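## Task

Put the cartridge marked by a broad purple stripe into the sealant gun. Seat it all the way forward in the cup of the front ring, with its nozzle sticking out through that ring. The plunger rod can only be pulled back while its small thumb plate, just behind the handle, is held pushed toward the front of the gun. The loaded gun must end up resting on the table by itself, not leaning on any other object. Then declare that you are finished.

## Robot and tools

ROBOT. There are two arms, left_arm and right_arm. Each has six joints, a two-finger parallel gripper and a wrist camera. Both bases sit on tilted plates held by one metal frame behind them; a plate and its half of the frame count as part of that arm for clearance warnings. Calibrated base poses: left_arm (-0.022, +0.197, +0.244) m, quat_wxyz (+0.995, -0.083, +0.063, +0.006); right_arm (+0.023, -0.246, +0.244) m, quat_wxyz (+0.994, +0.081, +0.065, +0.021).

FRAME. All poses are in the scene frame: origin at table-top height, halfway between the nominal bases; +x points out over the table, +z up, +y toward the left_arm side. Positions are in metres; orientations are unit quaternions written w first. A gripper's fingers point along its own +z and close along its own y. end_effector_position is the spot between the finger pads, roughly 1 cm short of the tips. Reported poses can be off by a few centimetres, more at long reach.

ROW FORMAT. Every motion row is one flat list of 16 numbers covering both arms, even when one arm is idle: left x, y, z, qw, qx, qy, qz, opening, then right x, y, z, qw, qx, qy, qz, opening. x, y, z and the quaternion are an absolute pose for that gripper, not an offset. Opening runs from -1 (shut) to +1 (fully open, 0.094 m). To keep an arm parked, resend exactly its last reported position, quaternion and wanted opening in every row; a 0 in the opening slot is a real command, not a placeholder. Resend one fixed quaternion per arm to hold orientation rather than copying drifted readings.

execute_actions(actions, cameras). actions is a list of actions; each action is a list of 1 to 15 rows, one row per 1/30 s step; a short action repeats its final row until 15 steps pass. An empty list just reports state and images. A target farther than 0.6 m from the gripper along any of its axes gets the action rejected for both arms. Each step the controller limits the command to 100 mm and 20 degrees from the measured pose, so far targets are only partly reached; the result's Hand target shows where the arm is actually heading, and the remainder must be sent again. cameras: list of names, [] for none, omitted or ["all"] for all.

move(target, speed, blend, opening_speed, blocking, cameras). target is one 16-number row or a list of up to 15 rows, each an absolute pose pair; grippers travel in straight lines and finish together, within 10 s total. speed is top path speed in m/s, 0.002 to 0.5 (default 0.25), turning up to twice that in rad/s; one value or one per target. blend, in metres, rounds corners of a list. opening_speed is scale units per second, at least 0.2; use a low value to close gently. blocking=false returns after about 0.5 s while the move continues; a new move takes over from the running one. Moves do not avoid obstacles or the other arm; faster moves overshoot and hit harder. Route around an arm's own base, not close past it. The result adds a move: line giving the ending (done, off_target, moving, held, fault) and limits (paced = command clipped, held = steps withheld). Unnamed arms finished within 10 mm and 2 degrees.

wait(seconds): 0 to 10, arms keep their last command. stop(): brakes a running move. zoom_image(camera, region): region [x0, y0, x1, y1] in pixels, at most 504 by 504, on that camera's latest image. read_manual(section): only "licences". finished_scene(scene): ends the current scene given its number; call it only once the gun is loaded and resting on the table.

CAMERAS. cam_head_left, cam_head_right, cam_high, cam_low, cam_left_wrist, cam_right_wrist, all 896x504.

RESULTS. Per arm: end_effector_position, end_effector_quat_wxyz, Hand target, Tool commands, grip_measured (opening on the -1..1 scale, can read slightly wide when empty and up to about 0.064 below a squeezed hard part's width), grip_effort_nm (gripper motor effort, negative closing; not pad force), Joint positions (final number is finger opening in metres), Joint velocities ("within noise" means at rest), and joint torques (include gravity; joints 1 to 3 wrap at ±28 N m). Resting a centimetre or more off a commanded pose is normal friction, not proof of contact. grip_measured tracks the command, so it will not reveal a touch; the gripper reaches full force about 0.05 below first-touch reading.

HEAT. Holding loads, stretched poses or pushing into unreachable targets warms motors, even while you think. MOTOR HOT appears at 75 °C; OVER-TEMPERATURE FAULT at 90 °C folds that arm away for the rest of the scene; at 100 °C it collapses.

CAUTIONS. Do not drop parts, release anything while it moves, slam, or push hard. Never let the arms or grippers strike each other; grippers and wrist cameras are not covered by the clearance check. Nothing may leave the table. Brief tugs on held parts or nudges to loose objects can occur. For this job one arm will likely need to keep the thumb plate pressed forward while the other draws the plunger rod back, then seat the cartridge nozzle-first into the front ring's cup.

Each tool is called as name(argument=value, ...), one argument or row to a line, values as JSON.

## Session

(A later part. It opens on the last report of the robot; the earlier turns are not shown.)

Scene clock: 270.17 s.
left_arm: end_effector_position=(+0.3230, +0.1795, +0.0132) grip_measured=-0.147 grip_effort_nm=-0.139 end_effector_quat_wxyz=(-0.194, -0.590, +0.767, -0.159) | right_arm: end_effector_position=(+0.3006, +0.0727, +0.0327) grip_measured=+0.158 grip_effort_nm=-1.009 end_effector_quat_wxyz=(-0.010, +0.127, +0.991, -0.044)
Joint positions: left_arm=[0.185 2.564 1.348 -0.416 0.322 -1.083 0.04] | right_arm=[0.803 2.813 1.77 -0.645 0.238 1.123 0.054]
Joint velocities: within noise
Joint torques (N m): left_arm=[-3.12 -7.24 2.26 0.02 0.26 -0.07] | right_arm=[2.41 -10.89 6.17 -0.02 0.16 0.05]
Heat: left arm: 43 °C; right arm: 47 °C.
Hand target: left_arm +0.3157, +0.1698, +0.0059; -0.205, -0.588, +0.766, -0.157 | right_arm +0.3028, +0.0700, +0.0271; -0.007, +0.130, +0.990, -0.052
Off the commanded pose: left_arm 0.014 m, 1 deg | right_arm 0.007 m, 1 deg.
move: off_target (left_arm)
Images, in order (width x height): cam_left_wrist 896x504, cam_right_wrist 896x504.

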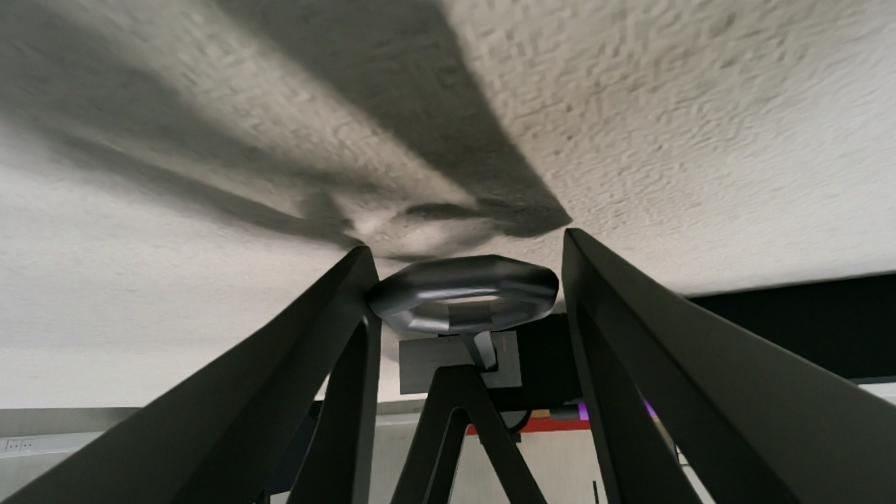

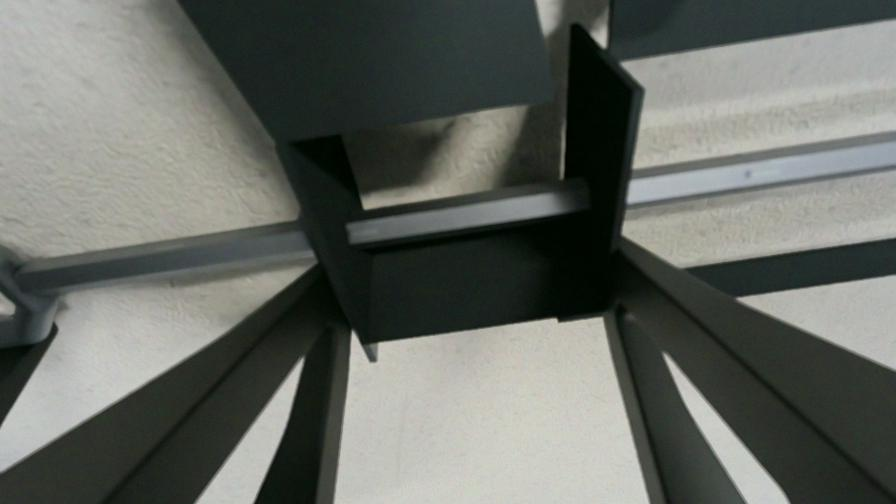

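move(
  target=[
    [0.316, 0.1695, 0.0055, 0.2053, 0.588, -0.7663, 0.1575, -0.4, 0.303, 0.070, 0.027, -0.0068, 0.1303, 0.990, -0.0519, 0.0],
  ],
  cameras=["cam_left_wrist","cam_right_wrist"],
  speed=0.06,
  opening_speed=0.3,
)

move(
  target=[
    [0.3264, 0.2081, 0.0065, 0.2053, 0.588, -0.7663, 0.1575, -0.4, 0.303, 0.070, 0.027, -0.0068, 0.1303, 0.990, -0.0519, 0.0],
  ],
  cameras=["cam_left_wrist","cam_right_wrist"],
  speed=0.05,
)

Scene clock: 277.43 s.
left_arm: end_effector_position=(+0.3228, +0.1798, +0.0131) grip_measured=-0.252 grip_effort_nm=-1.033 end_effector_quat_wxyz=(-0.194, -0.591, +0.767, -0.158) | right_arm: end_effector_position=(+0.3006, +0.0727, +0.0327) grip_measured=+0.158 grip_effort_nm=-1.009 end_effector_quat_wxyz=(-0.010, +0.127, +0.991, -0.044)
Joint positions: left_arm=[0.185 2.564 1.348 -0.416 0.319 -1.085 0.035] | right_arm=[0.803 2.813 1.77 -0.645 0.238 1.123 0.054]
Joint velocities: within noise
Joint torques (N m): left_arm=[-3.11 -7.34 2.24 0.01 0.28 -0.11] | right_arm=[2.52 -10.89 6.24 -0.03 0.14 0.03]
Heat: left arm: 43 °C; right arm: 48 °C.
Hand target: left_arm +0.3157, +0.1698, +0.0059; -0.205, -0.588, +0.766, -0.157 | right_arm +0.3028, +0.0700, +0.0271; -0.007, +0.130, +0.990, -0.052
Off the commanded pose: left_arm 0.014 m, 1 deg | right_arm 0.007 m, 1 deg.
move: off_target (left_arm)
Images, in order (width x height): cam_left_wrist 896x504, cam_right_wrist 896x504.

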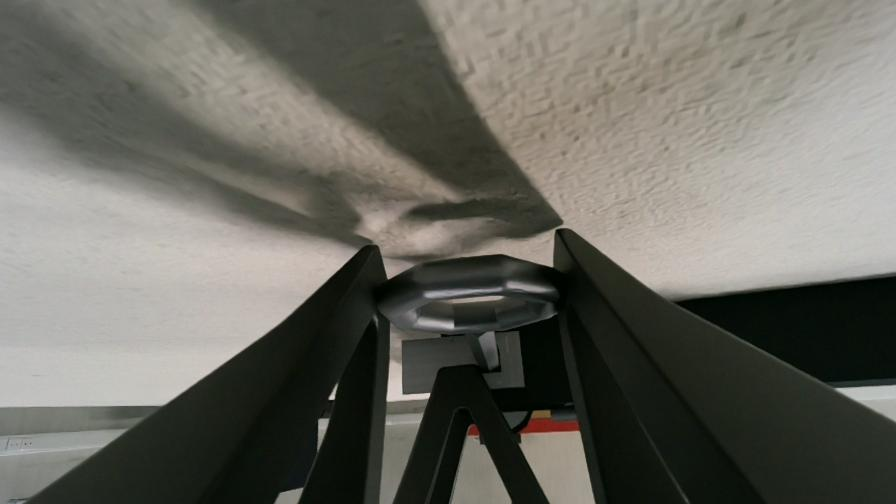

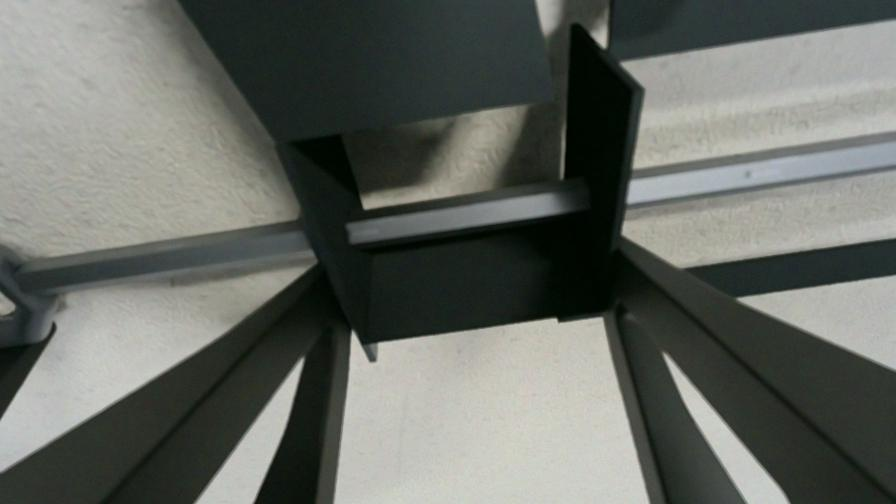

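Scene clock: 278.63 s.
left_arm: end_effector_position=(+0.3268, +0.1997, +0.0129) grip_measured=-0.252 grip_effort_nm=-1.023 end_effector_quat_wxyz=(-0.207, -0.588, +0.764, -0.164) | right_arm: end_effector_position=(+0.3010, +0.0734, +0.0330) grip_measured=+0.157 grip_effort_nm=-1.009 end_effector_quat_wxyz=(-0.010, +0.127, +0.991, -0.043)
Joint positions: left_arm=[0.243 2.59 1.426 -0.508 0.337 -1.019 0.035] | right_arm=[0.803 2.813 1.771 -0.645 0.237 1.123 0.054]
Joint velocities: within noise
Joint torques (N m): left_arm=[-0.25 -8.01 4.75 -0.26 0.06 0.25] | right_arm=[2.4 -10.88 6.02 0.01 0.16 0.04]
Heat: left arm: 43 °C; right arm: 48 °C.
Hand target: left_arm +0.3262, +0.2081, +0.0067; -0.205, -0.588, +0.766, -0.158 | right_arm +0.3028, +0.0700, +0.0271; -0.007, +0.130, +0.990, -0.052
Off the commanded pose: left_arm 0.011 m, 1 deg | right_arm 0.007 m, 1 deg.
move: off_target (left_arm)
Images, in order (width x height): cam_left_wrist 896x504, cam_right_wrist 896x504.

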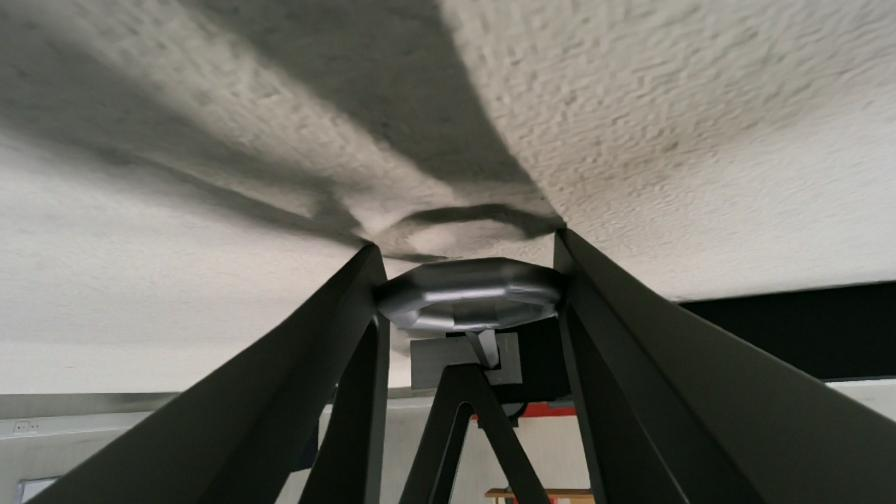

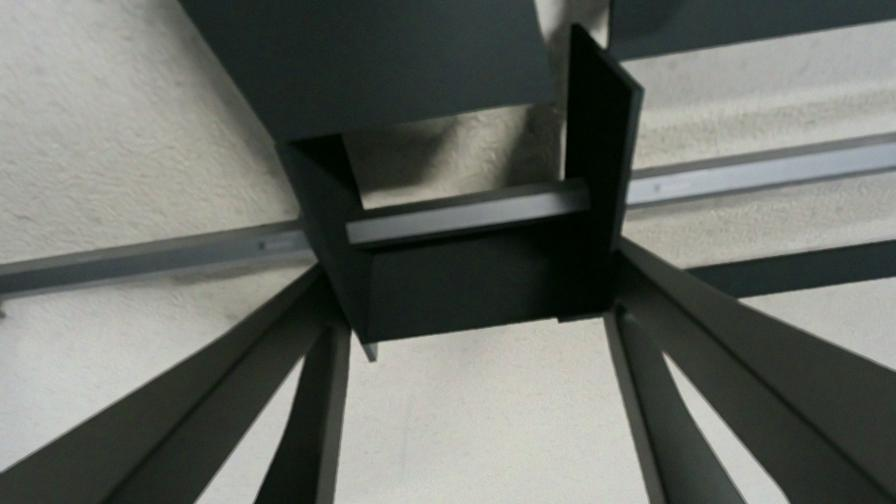

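move(
  target=[
    [0.3400, 0.258, 0.0065, 0.2053, 0.588, -0.7663, 0.1575, -0.4, 0.303, 0.070, 0.027, -0.0068, 0.1303, 0.990, -0.0519, 0.0],
  ],
  cameras=["cam_left_wrist","cam_right_wrist"],
  speed=0.06,
)

move(
  target=[
    [0.3530, 0.306, 0.0065, 0.2053, 0.588, -0.7663, 0.1575, -0.4, 0.303, 0.070, 0.027, -0.0068, 0.1303, 0.990, -0.0519, 0.0],
  ],
  cameras=["cam_left_wrist","cam_right_wrist", "cam_high"],
  speed=0.06,
)

Scene clock: 282.60 s.
left_arm: end_effector_position=(+0.3384, +0.2464, +0.0132) grip_measured=-0.252 grip_effort_nm=-1.028 end_effector_quat_wxyz=(-0.213, -0.588, +0.763, -0.164) | right_arm: end_effector_position=(+0.3026, +0.0750, +0.0338) grip_measured=+0.157 grip_effort_nm=-1.009 end_effector_quat_wxyz=(-0.009, +0.128, +0.991, -0.041)
Joint positions: left_arm=[0.345 2.639 1.595 -0.675 0.329 -0.91 0.035] | right_arm=[0.803 2.813 1.777 -0.645 0.237 1.123 0.054]
Joint velocities: within noise
Joint torques (N m): left_arm=[0.03 -8.76 5.61 -0.31 0 0.24] | right_arm=[2.52 -10.92 5.6 0.01 0.18 0.04]
Heat: left arm: 43 °C; right arm: 48 °C.
Hand target: left_arm +0.3396, +0.2578, +0.0068; -0.205, -0.588, +0.766, -0.157 | right_arm +0.3029, +0.0700, +0.0271; -0.007, +0.130, +0.990, -0.052
Off the commanded pose: left_arm 0.014 m, 1 deg | right_arm 0.008 m, 1 deg.
move: off_target (left_arm)
Images, in order (width x height): cam_left_wrist 896x504, cam_right_wrist 896x504.

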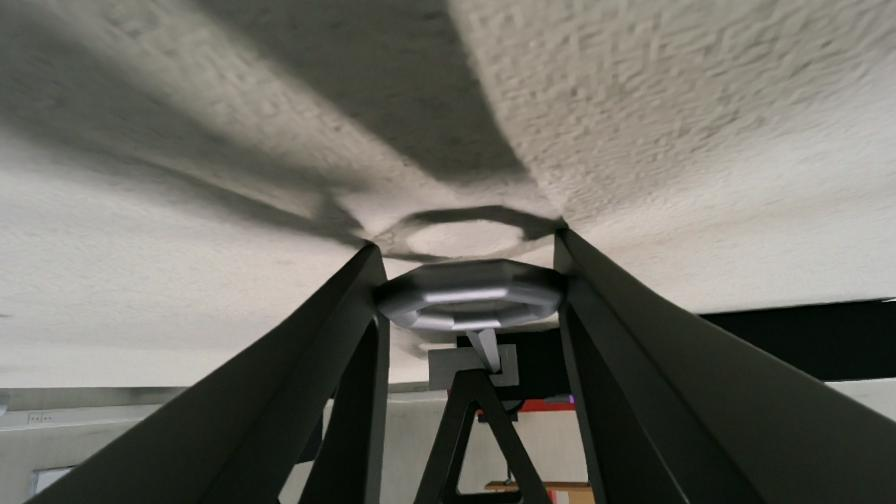

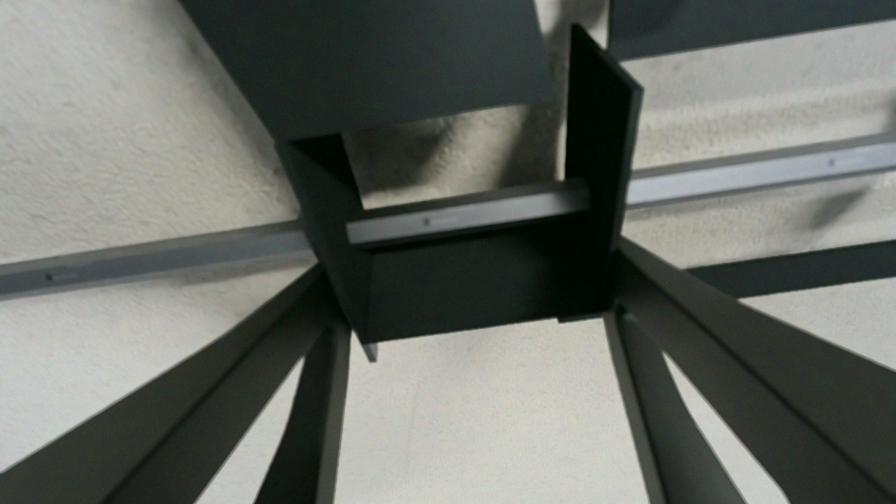

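Scene clock: 283.90 s.
left_arm: end_effector_position=(+0.3482, +0.2876, +0.0144) grip_measured=-0.252 grip_effort_nm=-1.028 end_effector_quat_wxyz=(-0.225, -0.587, +0.760, -0.165) | right_arm: end_effector_position=(+0.3046, +0.0770, +0.0349) grip_measured=+0.157 grip_effort_nm=-1.009 end_effector_quat_wxyz=(-0.007, +0.128, +0.991, -0.038)
Joint positions: left_arm=[0.427 2.714 1.803 -0.86 0.324 -0.824 0.035] | right_arm=[0.803 2.813 1.784 -0.645 0.236 1.121 0.054]
Joint velocities: within noise
Joint torques (N m): left_arm=[0.73 -9.4 6.93 -0.26 -0.09 0.3] | right_arm=[2.45 -10.99 5.03 0.02 0.19 0.07]
Heat: left arm: 43 °C; right arm: 48 °C.
Hand target: left_arm +0.3525, +0.3059, +0.0072; -0.205, -0.588, +0.766, -0.157 | right_arm +0.3028, +0.0700, +0.0272; -0.007, +0.130, +0.990, -0.052
Off the commanded pose: left_arm 0.021 m, 3 deg | right_arm 0.011 m, 2 deg.
move: off_target (left_arm, right_arm)
Images, in order (width x height): cam_high 896x504, cam_left_wrist 896x504, cam_right_wrist 896x504.

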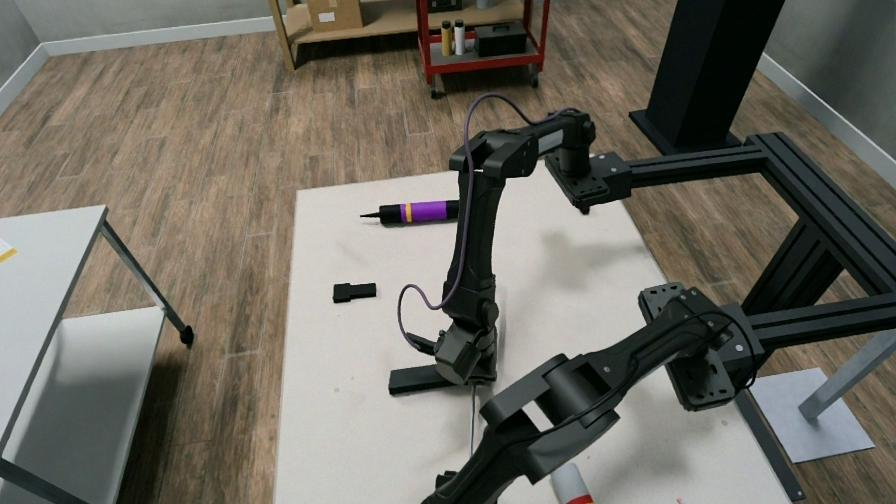

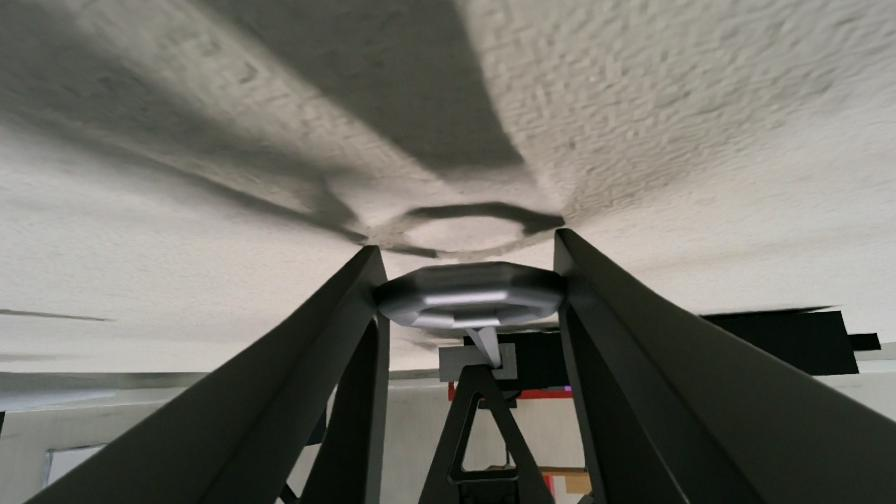

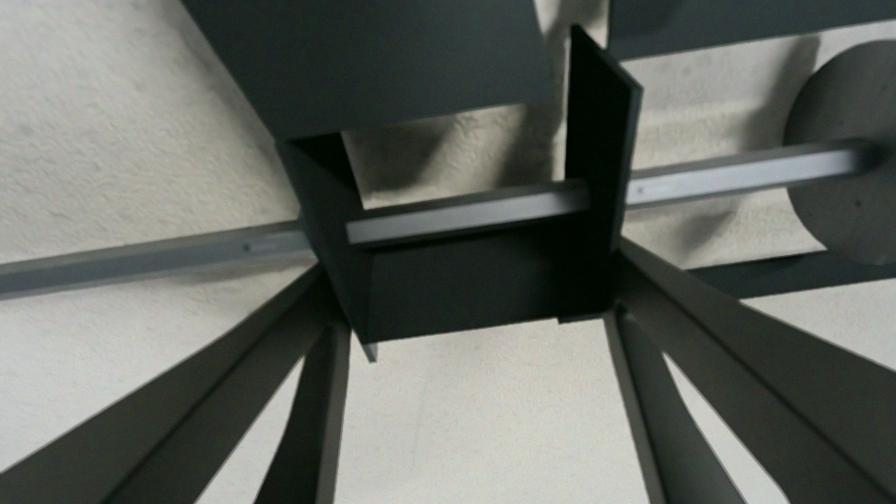

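move(
  target=[
    [0.3582, 0.325, 0.0065, 0.2053, 0.588, -0.7663, 0.1575, -0.4, 0.303, 0.070, 0.027, -0.0068, 0.1303, 0.990, -0.0519, 0.0],
  ],
  cameras=["cam_left_wrist","cam_right_wrist", "cam_high"],
  speed=0.05,
)

Scene clock: 289.37 s.
left_arm: end_effector_position=(+0.3526, +0.3038, +0.0153) grip_measured=-0.252 grip_effort_nm=-1.028 end_effector_quat_wxyz=(-0.230, -0.587, +0.758, -0.167) | right_arm: end_effector_position=(+0.3055, +0.0779, +0.0354) grip_measured=+0.157 grip_effort_nm=-1.009 end_effector_quat_wxyz=(-0.006, +0.128, +0.991, -0.037)
Joint positions: left_arm=[0.456 2.753 1.905 -0.942 0.322 -0.792 0.035] | right_arm=[0.803 2.813 1.787 -0.645 0.236 1.121 0.054]
Joint velocities: within noise
Joint torques (N m): left_arm=[1.01 -9.73 7.39 -0.26 -0.16 0.29] | right_arm=[2.4 -10.96 4.72 0 0.18 0.07]
Heat: left arm: 43 °C; right arm: 48 °C.
Hand target: left_arm +0.3575, +0.3249, +0.0075; -0.205, -0.589, +0.766, -0.157 | right_arm +0.3028, +0.0700, +0.0272; -0.007, +0.130, +0.990, -0.052
Off the commanded pose: left_arm 0.024 m, 3 deg | right_arm 0.012 m, 2 deg.
move: off_target (left_arm, right_arm)
Images, in order (width x height): cam_high 896x504, cam_left_wrist 896x504, cam_right_wrist 896x504.

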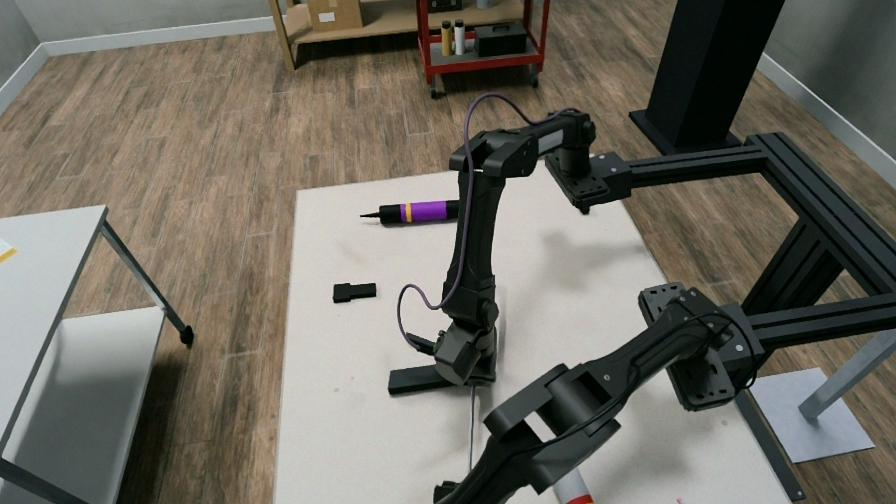

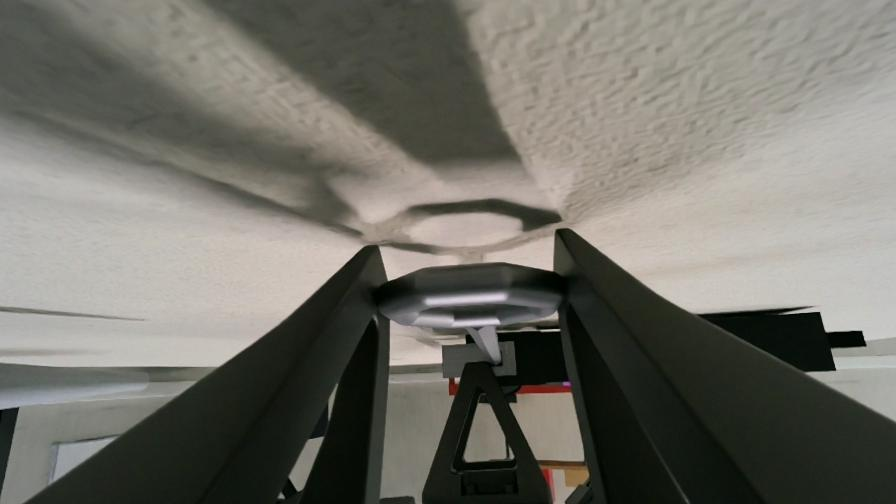

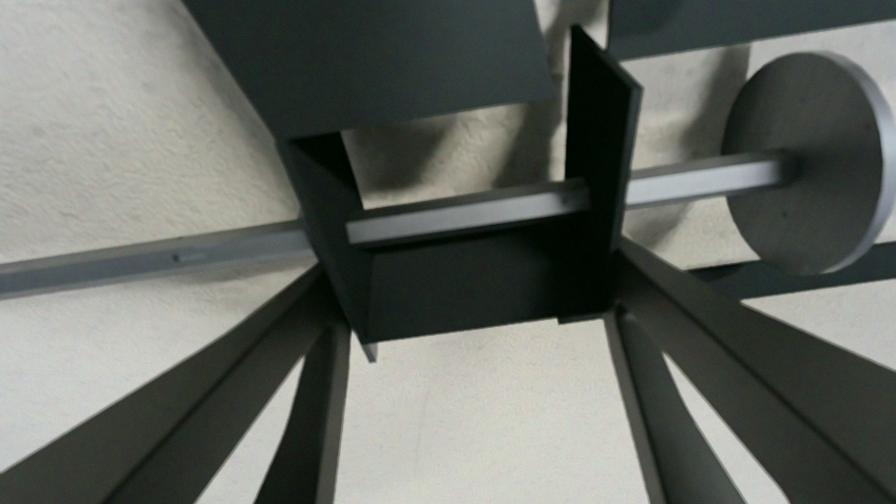

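move(
  target=[
    [0.3613, 0.337, 0.0065, 0.2053, 0.588, -0.7663, 0.1575, -0.4, 0.303, 0.070, 0.027, -0.0068, 0.1303, 0.990, -0.0519, 0.0],
  ],
  cameras=["cam_left_wrist","cam_right_wrist", "cam_high"],
  speed=0.04,
)

Scene clock: 292.53 s.
left_arm: end_effector_position=(+0.3553, +0.3131, +0.0158) grip_measured=-0.252 grip_effort_nm=-1.028 end_effector_quat_wxyz=(-0.233, -0.586, +0.758, -0.168) | right_arm: end_effector_position=(+0.3060, +0.0784, +0.0357) grip_measured=+0.157 grip_effort_nm=-1.009 end_effector_quat_wxyz=(-0.006, +0.128, +0.991, -0.036)
Joint positions: left_arm=[0.472 2.782 1.975 -0.997 0.321 -0.773 0.035] | right_arm=[0.803 2.813 1.788 -0.645 0.236 1.121 0.054]
Joint velocities: within noise
Joint torques (N m): left_arm=[1.18 -9.98 7.77 -0.24 -0.14 0.29] | right_arm=[2.48 -10.99 4.63 0.03 0.18 0.08]
Heat: left arm: 42 °C; right arm: 48 °C.
Hand target: left_arm +0.3605, +0.3368, +0.0077; -0.205, -0.589, +0.766, -0.157 | right_arm +0.3028, +0.0700, +0.0272; -0.007, +0.130, +0.990, -0.052
Off the commanded pose: left_arm 0.026 m, 4 deg | right_arm 0.012 m, 2 deg.
move: off_target (left_arm, right_arm)
Images, in order (width x height): cam_high 896x504, cam_left_wrist 896x504, cam_right_wrist 896x504.

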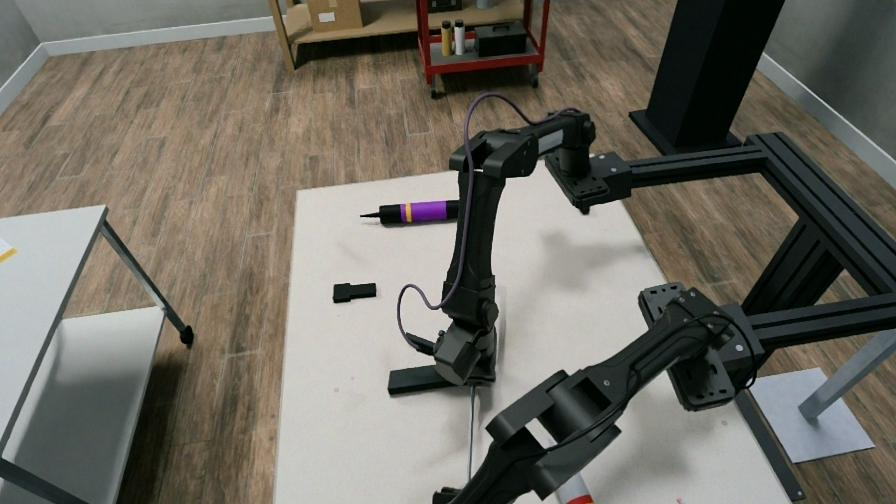

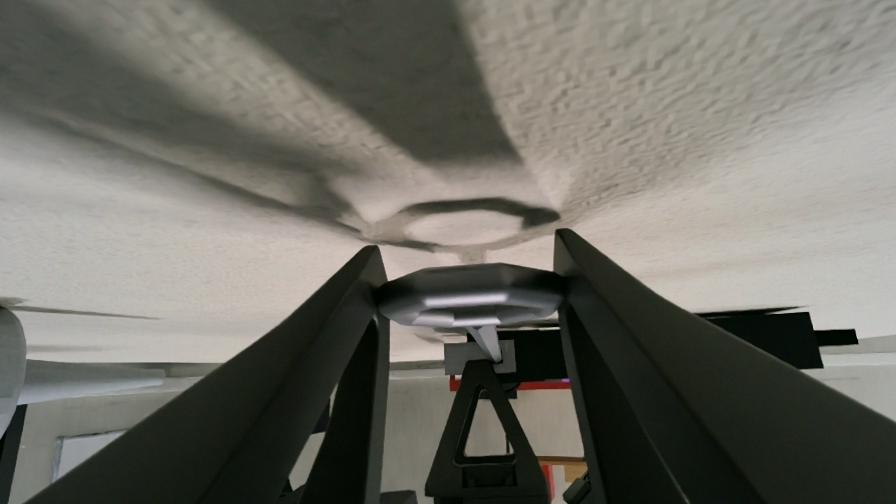

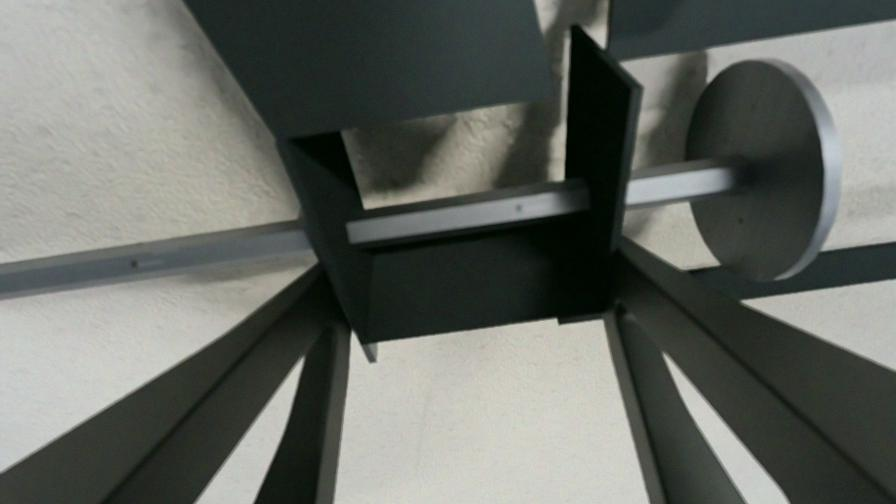

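move(
  target=[
    [0.3642, 0.347, 0.0065, 0.2053, 0.588, -0.7663, 0.1575, -0.4, 0.303, 0.070, 0.027, -0.0068, 0.1303, 0.990, -0.0519, 0.0],
  ],
  cameras=["cam_left_wrist","cam_right_wrist"],
  speed=0.03,
)

Scene clock: 295.10 s.
left_arm: end_effector_position=(+0.3578, +0.3216, +0.0163) grip_measured=-0.252 grip_effort_nm=-1.028 end_effector_quat_wxyz=(-0.236, -0.585, +0.757, -0.169) | right_arm: end_effector_position=(+0.3064, +0.0788, +0.0359) grip_measured=+0.157 grip_effort_nm=-1.004 end_effector_quat_wxyz=(-0.006, +0.128, +0.991, -0.036)
Joint positions: left_arm=[0.487 2.809 2.042 -1.047 0.321 -0.757 0.035] | right_arm=[0.803 2.813 1.79 -0.645 0.236 1.121 0.054]
Joint velocities: within noise
Joint torques (N m): left_arm=[1.24 -10.11 7.98 -0.2 -0.19 0.3] | right_arm=[2.47 -10.99 4.55 0.01 0.16 0.08]
Heat: left arm: 43 °C; right arm: 48 °C.
Hand target: left_arm +0.3633, +0.3468, +0.0079; -0.205, -0.589, +0.766, -0.157 | right_arm +0.3028, +0.0700, +0.0272; -0.007, +0.130, +0.990, -0.052
Off the commanded pose: left_arm 0.028 m, 4 deg | right_arm 0.013 m, 2 deg.
move: off_target (left_arm, right_arm)
Images, in order (width x height): cam_left_wrist 896x504, cam_right_wrist 896x504.

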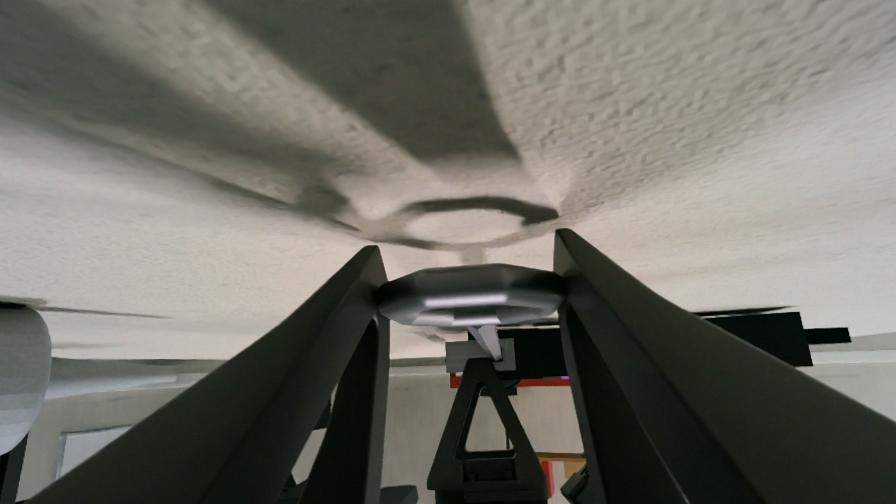

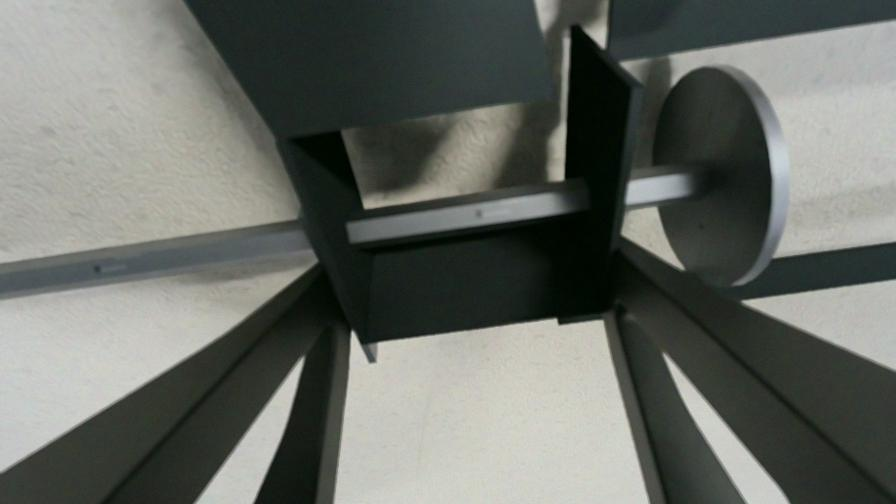

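move(
  target=[
    [0.3615, 0.335, 0.0065, 0.2053, 0.588, -0.7663, 0.1575, -0.4, 0.3075, 0.076, 0.029, -0.0068, 0.1303, 0.990, -0.0519, 0.0],
  ],
  cameras=["cam_left_wrist","cam_right_wrist"],
  speed=0.03,
)

Scene clock: 310.40 s.
left_arm: end_effector_position=(+0.3566, +0.3203, +0.0137) grip_measured=-0.252 grip_effort_nm=-1.028 end_effector_quat_wxyz=(-0.235, -0.585, +0.757, -0.170) | right_arm: end_effector_position=(+0.3072, +0.0804, +0.0363) grip_measured=+0.157 grip_effort_nm=-1.004 end_effector_quat_wxyz=(-0.010, +0.127, +0.991, -0.039)
Joint positions: left_arm=[0.487 2.809 2.028 -1.031 0.322 -0.758 0.035] | right_arm=[0.803 2.827 1.822 -0.675 0.233 1.12 0.054]
Joint velocities: within noise
Joint torques (N m): left_arm=[-0.42 -11.81 3.45 0 -0.16 0.08] | right_arm=[2.7 -10.73 6.35 -0.03 0.19 0.11]
Heat: left arm: 42 °C; right arm: 48 °C.
Hand target: left_arm +0.3614, +0.3351, +0.0073; -0.207, -0.588, +0.766, -0.157 | right_arm +0.3073, +0.0759, +0.0292; -0.007, +0.130, +0.990, -0.051
Off the commanded pose: left_arm 0.017 m, 4 deg | right_arm 0.009 m, 2 deg.
move: off_target (left_arm)
Images, in order (width x height): cam_left_wrist 896x504, cam_right_wrist 896x504.

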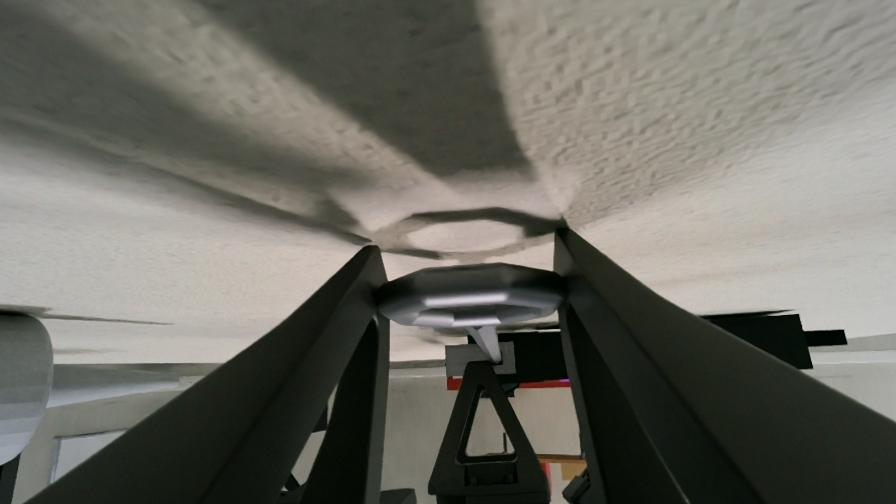

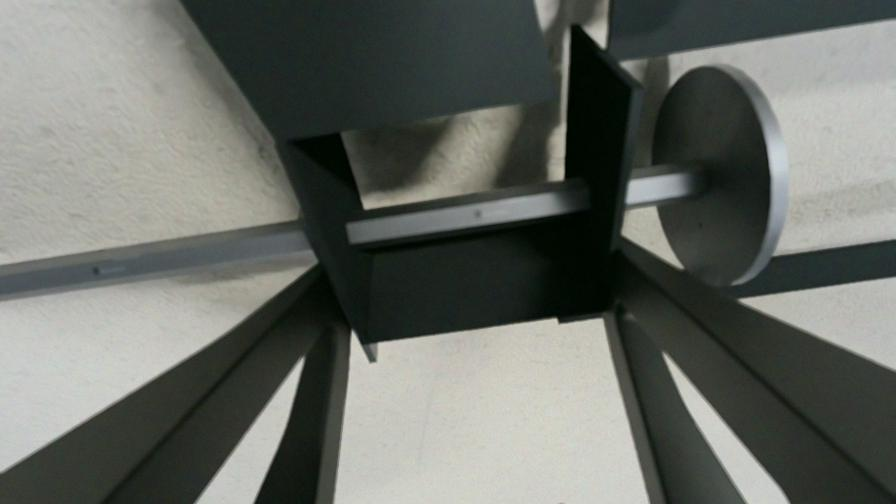

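Open right slightly, look.

move(
  target=[
    [0.3615, 0.335, 0.0065, 0.2053, 0.588, -0.7663, 0.1575, -0.4, 0.3075, 0.078, 0.029, -0.0068, 0.1303, 0.990, -0.0519, 0.27],
  ],
  cameras=["cam_left_wrist","cam_right_wrist"],
  speed=0.03,
  opening_speed=0.3,
)

Scene clock: 325.83 s.
left_arm: end_effector_position=(+0.3566, +0.3203, +0.0137) grip_measured=-0.252 grip_effort_nm=-1.033 end_effector_quat_wxyz=(-0.235, -0.585, +0.757, -0.170) | right_arm: end_effector_position=(+0.3076, +0.0818, +0.0363) grip_measured=+0.270 grip_effort_nm=-0.007 end_effector_quat_wxyz=(-0.012, +0.129, +0.991, -0.039)
Joint positions: left_arm=[0.487 2.809 2.028 -1.031 0.322 -0.758 0.035] | right_arm=[0.803 2.832 1.835 -0.684 0.229 1.124 0.06]
Joint velocities: within noise
Joint torques (N m): left_arm=[-0.34 -11.81 3.43 0.01 -0.15 0.11] | right_arm=[2.96 -10.71 6.22 -0.02 0.24 0.07]
Heat: left arm: 43 °C; right arm: 50 °C.
Hand target: left_arm +0.3614, +0.3351, +0.0073; -0.207, -0.588, +0.766, -0.157 | right_arm +0.3073, +0.0779, +0.0291; -0.007, +0.130, +0.990, -0.051
Off the commanded pose: left_arm 0.017 m, 4 deg | right_arm 0.008 m, 2 deg.
move: off_target (left_arm)
Images, in order (width x height): cam_left_wrist 896x504, cam_right_wrist 896x504.

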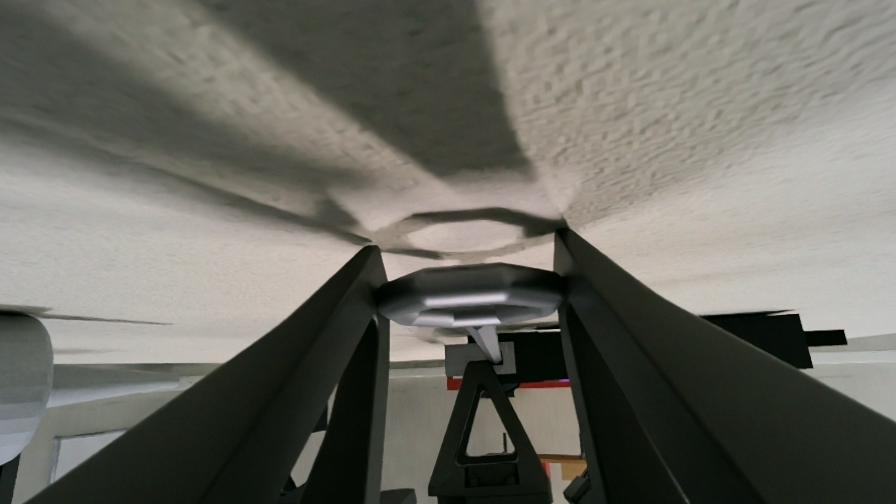

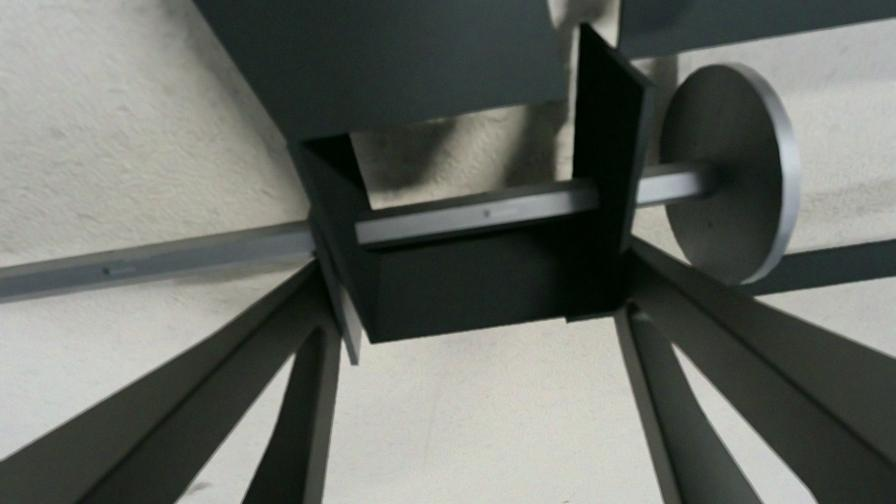

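move(
  target=[
    [0.3615, 0.335, 0.0065, 0.2053, 0.588, -0.7663, 0.1575, -0.4, 0.3075, 0.078, 0.10, -0.0068, 0.1303, 0.990, -0.0519, 0.27],
    [0.3615, 0.335, 0.0065, 0.2053, 0.588, -0.7663, 0.1575, -0.4, 0.320, 0.127, 0.08, 0, 0.1305, 0.9914, 0, -1],
  ],
  cameras=["cam_left_wrist","cam_right_wrist"],
  speed=0.1,
)

Scene clock: 331.60 s.
left_arm: end_effector_position=(+0.3565, +0.3200, +0.0136) grip_measured=-0.252 grip_effort_nm=-1.023 end_effector_quat_wxyz=(-0.236, -0.589, +0.754, -0.171) | right_arm: end_effector_position=(+0.3268, +0.1188, +0.0813) grip_measured=-0.993 grip_effort_nm=-0.344 end_effector_quat_wxyz=(+0.003, +0.138, +0.990, -0.001)
Joint positions: left_arm=[0.488 2.809 2.027 -1.029 0.326 -0.766 0.035] | right_arm=[0.837 2.792 1.962 -0.777 0.211 1.159 0]
Joint velocities: within noise
Joint torques (N m): left_arm=[-0.43 -11.7 3.74 0 -0.22 0.18] | right_arm=[4.71 -11.92 7.41 0.13 -0.05 0.06]
Heat: left arm: 43 °C; right arm: 51 °C.
Hand target: left_arm +0.3615, +0.3352, +0.0074; -0.207, -0.588, +0.766, -0.157 | right_arm +0.3199, +0.1268, +0.0801; +0.000, +0.131, +0.991, +0.000
Off the commanded pose: left_arm 0.017 m, 4 deg | right_arm 0.011 m, 1 deg.
move: off_target (left_arm, right_arm); target 2's new opening was sent with right_arm's hand 0.011 m and 1 deg from that target
Images, in order (width x height): cam_left_wrist 896x504, cam_right_wrist 896x504.

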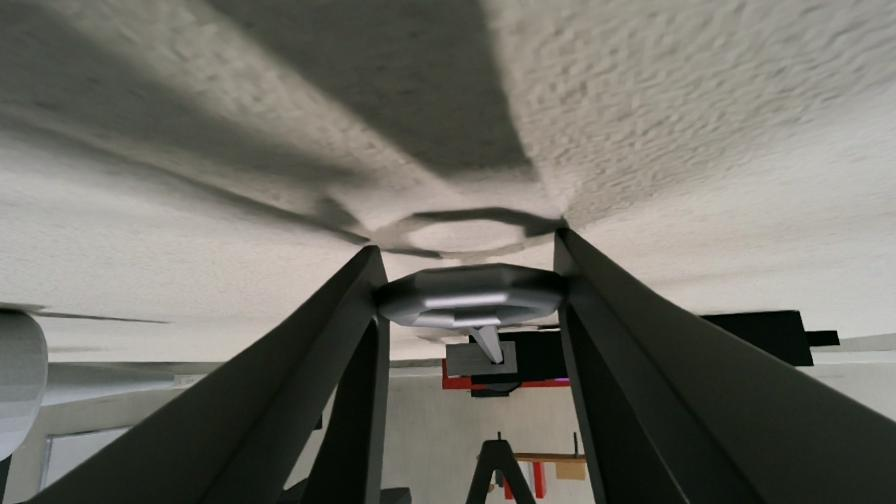

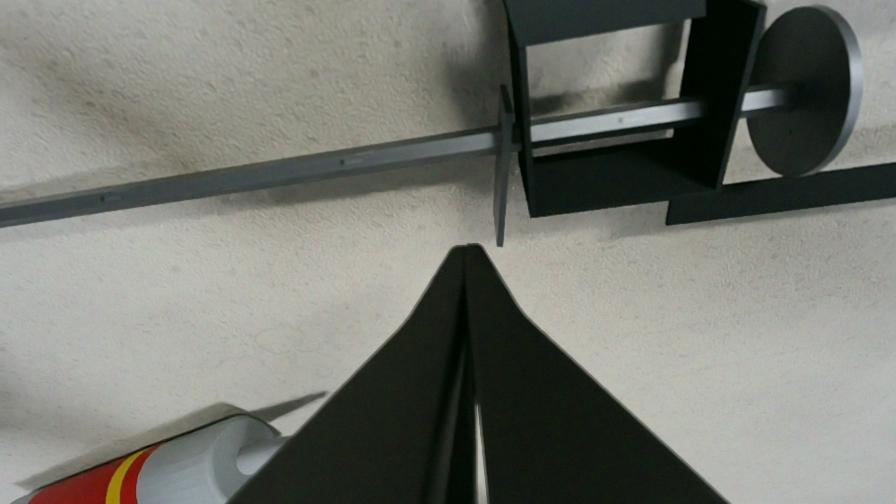

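move(
  target=[
    [0.3615, 0.335, 0.0065, 0.2053, 0.588, -0.7663, 0.1575, -0.4, 0.3125, 0.133, 0.05, 0, 0.1132, 0.9936, 0, -1],
    [0.3615, 0.335, 0.0065, 0.2053, 0.588, -0.7663, 0.1575, -0.4, 0.3125, 0.133, 0.03, 0, 0.1132, 0.9936, 0, -1],
  ],
  cameras=["cam_left_wrist","cam_right_wrist"],
  speed=0.06,
)

Scene clock: 342.93 s.
left_arm: end_effector_position=(+0.3565, +0.3200, +0.0136) grip_measured=-0.252 grip_effort_nm=-1.033 end_effector_quat_wxyz=(-0.236, -0.589, +0.754, -0.171) | right_arm: end_effector_position=(+0.3141, +0.1235, +0.0327) grip_measured=-0.993 grip_effort_nm=-0.339 end_effector_quat_wxyz=(-0.003, +0.120, +0.993, -0.009)
Joint positions: left_arm=[0.488 2.809 2.027 -1.029 0.326 -0.766 0.035] | right_arm=[0.842 2.929 2.022 -0.721 0.21 1.133 0]
Joint velocities: within noise
Joint torques (N m): left_arm=[-0.42 -11.52 3.59 0.02 -0.22 0.17] | right_arm=[4.01 -12.03 7.1 0.34 -0.05 -0.04]
Heat: left arm: 43 °C; right arm: 53 °C.
Hand target: left_arm +0.3615, +0.3352, +0.0074; -0.207, -0.588, +0.766, -0.157 | right_arm +0.3124, +0.1329, +0.0303; +0.000, +0.113, +0.994, +0.000
Off the commanded pose: left_arm 0.017 m, 4 deg | right_arm 0.010 m, 1 deg.
move: off_target (left_arm)
Images, in order (width x height): cam_left_wrist 896x504, cam_right_wrist 896x504.

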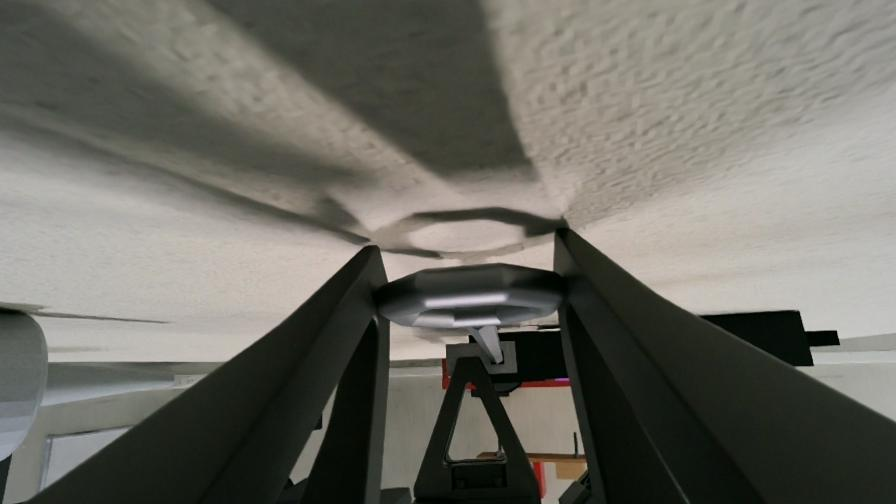

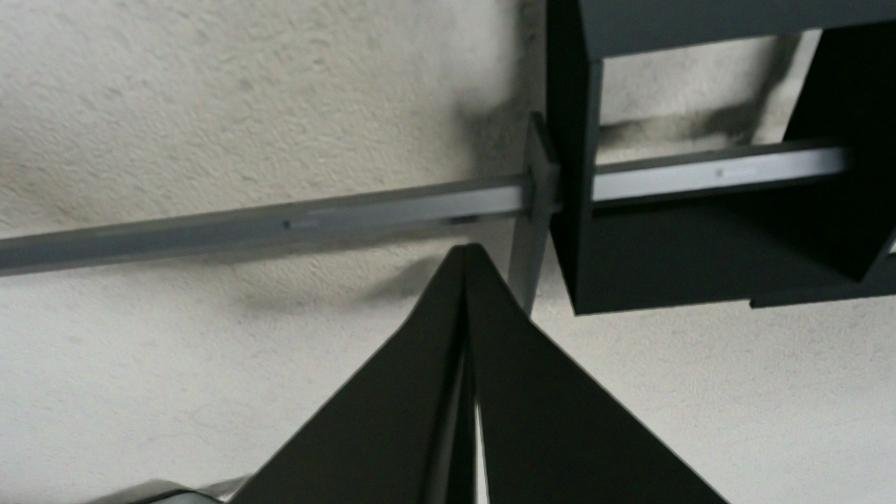

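move(
  target=[
    [0.3615, 0.335, 0.0065, 0.2053, 0.588, -0.7663, 0.1575, -0.4, 0.3085, 0.113, 0.028, 0, 0.1132, 0.9936, 0, -1],
  ],
  cameras=["cam_left_wrist","cam_right_wrist"],
  speed=0.04,
)

Scene clock: 346.70 s.
left_arm: end_effector_position=(+0.3565, +0.3200, +0.0136) grip_measured=-0.252 grip_effort_nm=-1.023 end_effector_quat_wxyz=(-0.236, -0.589, +0.754, -0.171) | right_arm: end_effector_position=(+0.3071, +0.1226, +0.0189) grip_measured=-0.993 grip_effort_nm=-0.335 end_effector_quat_wxyz=(+0.004, +0.115, +0.993, +0.012)
Joint positions: left_arm=[0.488 2.809 2.027 -1.029 0.326 -0.766 0.035] | right_arm=[0.842 2.912 1.911 -0.583 0.198 1.114 0]
Joint velocities: within noise
Joint torques (N m): left_arm=[-0.39 -11.7 3.67 0 -0.2 0.18] | right_arm=[2.25 -15.82 3.49 -0.07 0.08 -0.13]
Heat: left arm: 43 °C; right arm: 52 °C.
Hand target: left_arm +0.3615, +0.3352, +0.0074; -0.207, -0.588, +0.766, -0.157 | right_arm +0.3085, +0.1133, +0.0276; +0.000, +0.113, +0.994, +0.000
Off the commanded pose: left_arm 0.017 m, 4 deg | right_arm 0.013 m, 1 deg.
move: off_target (left_arm, right_arm)
Images, in order (width x height): cam_left_wrist 896x504, cam_right_wrist 896x504.

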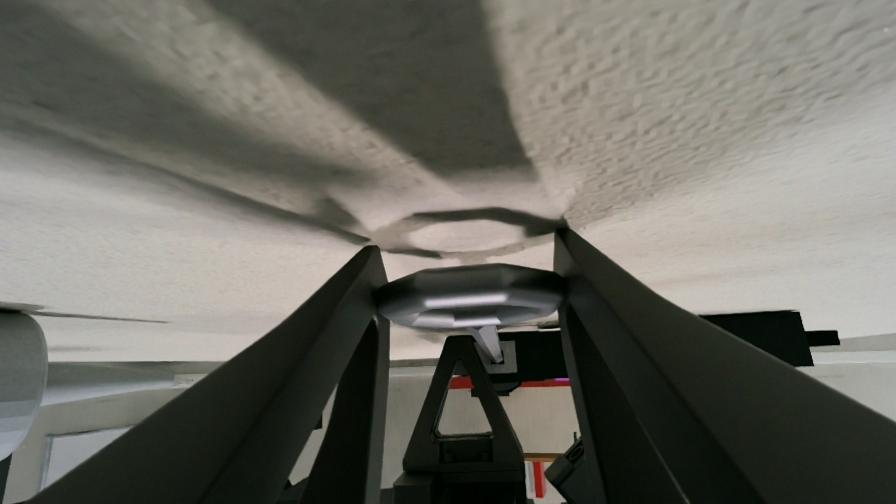

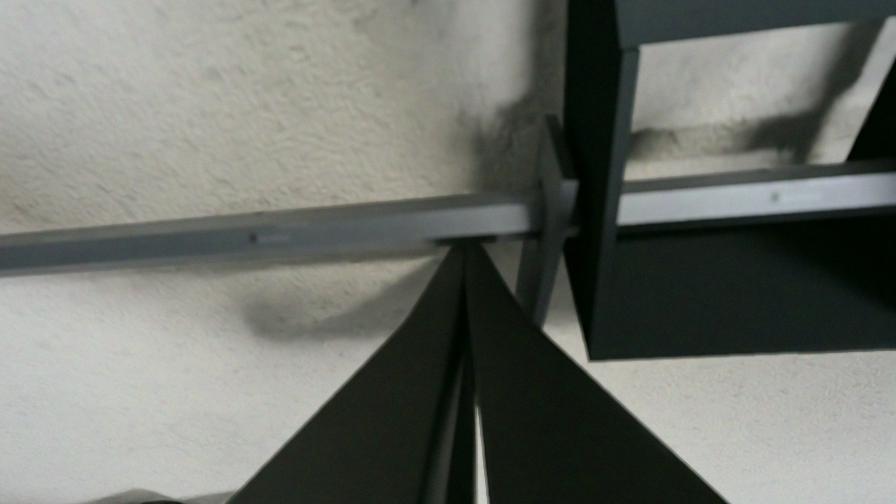

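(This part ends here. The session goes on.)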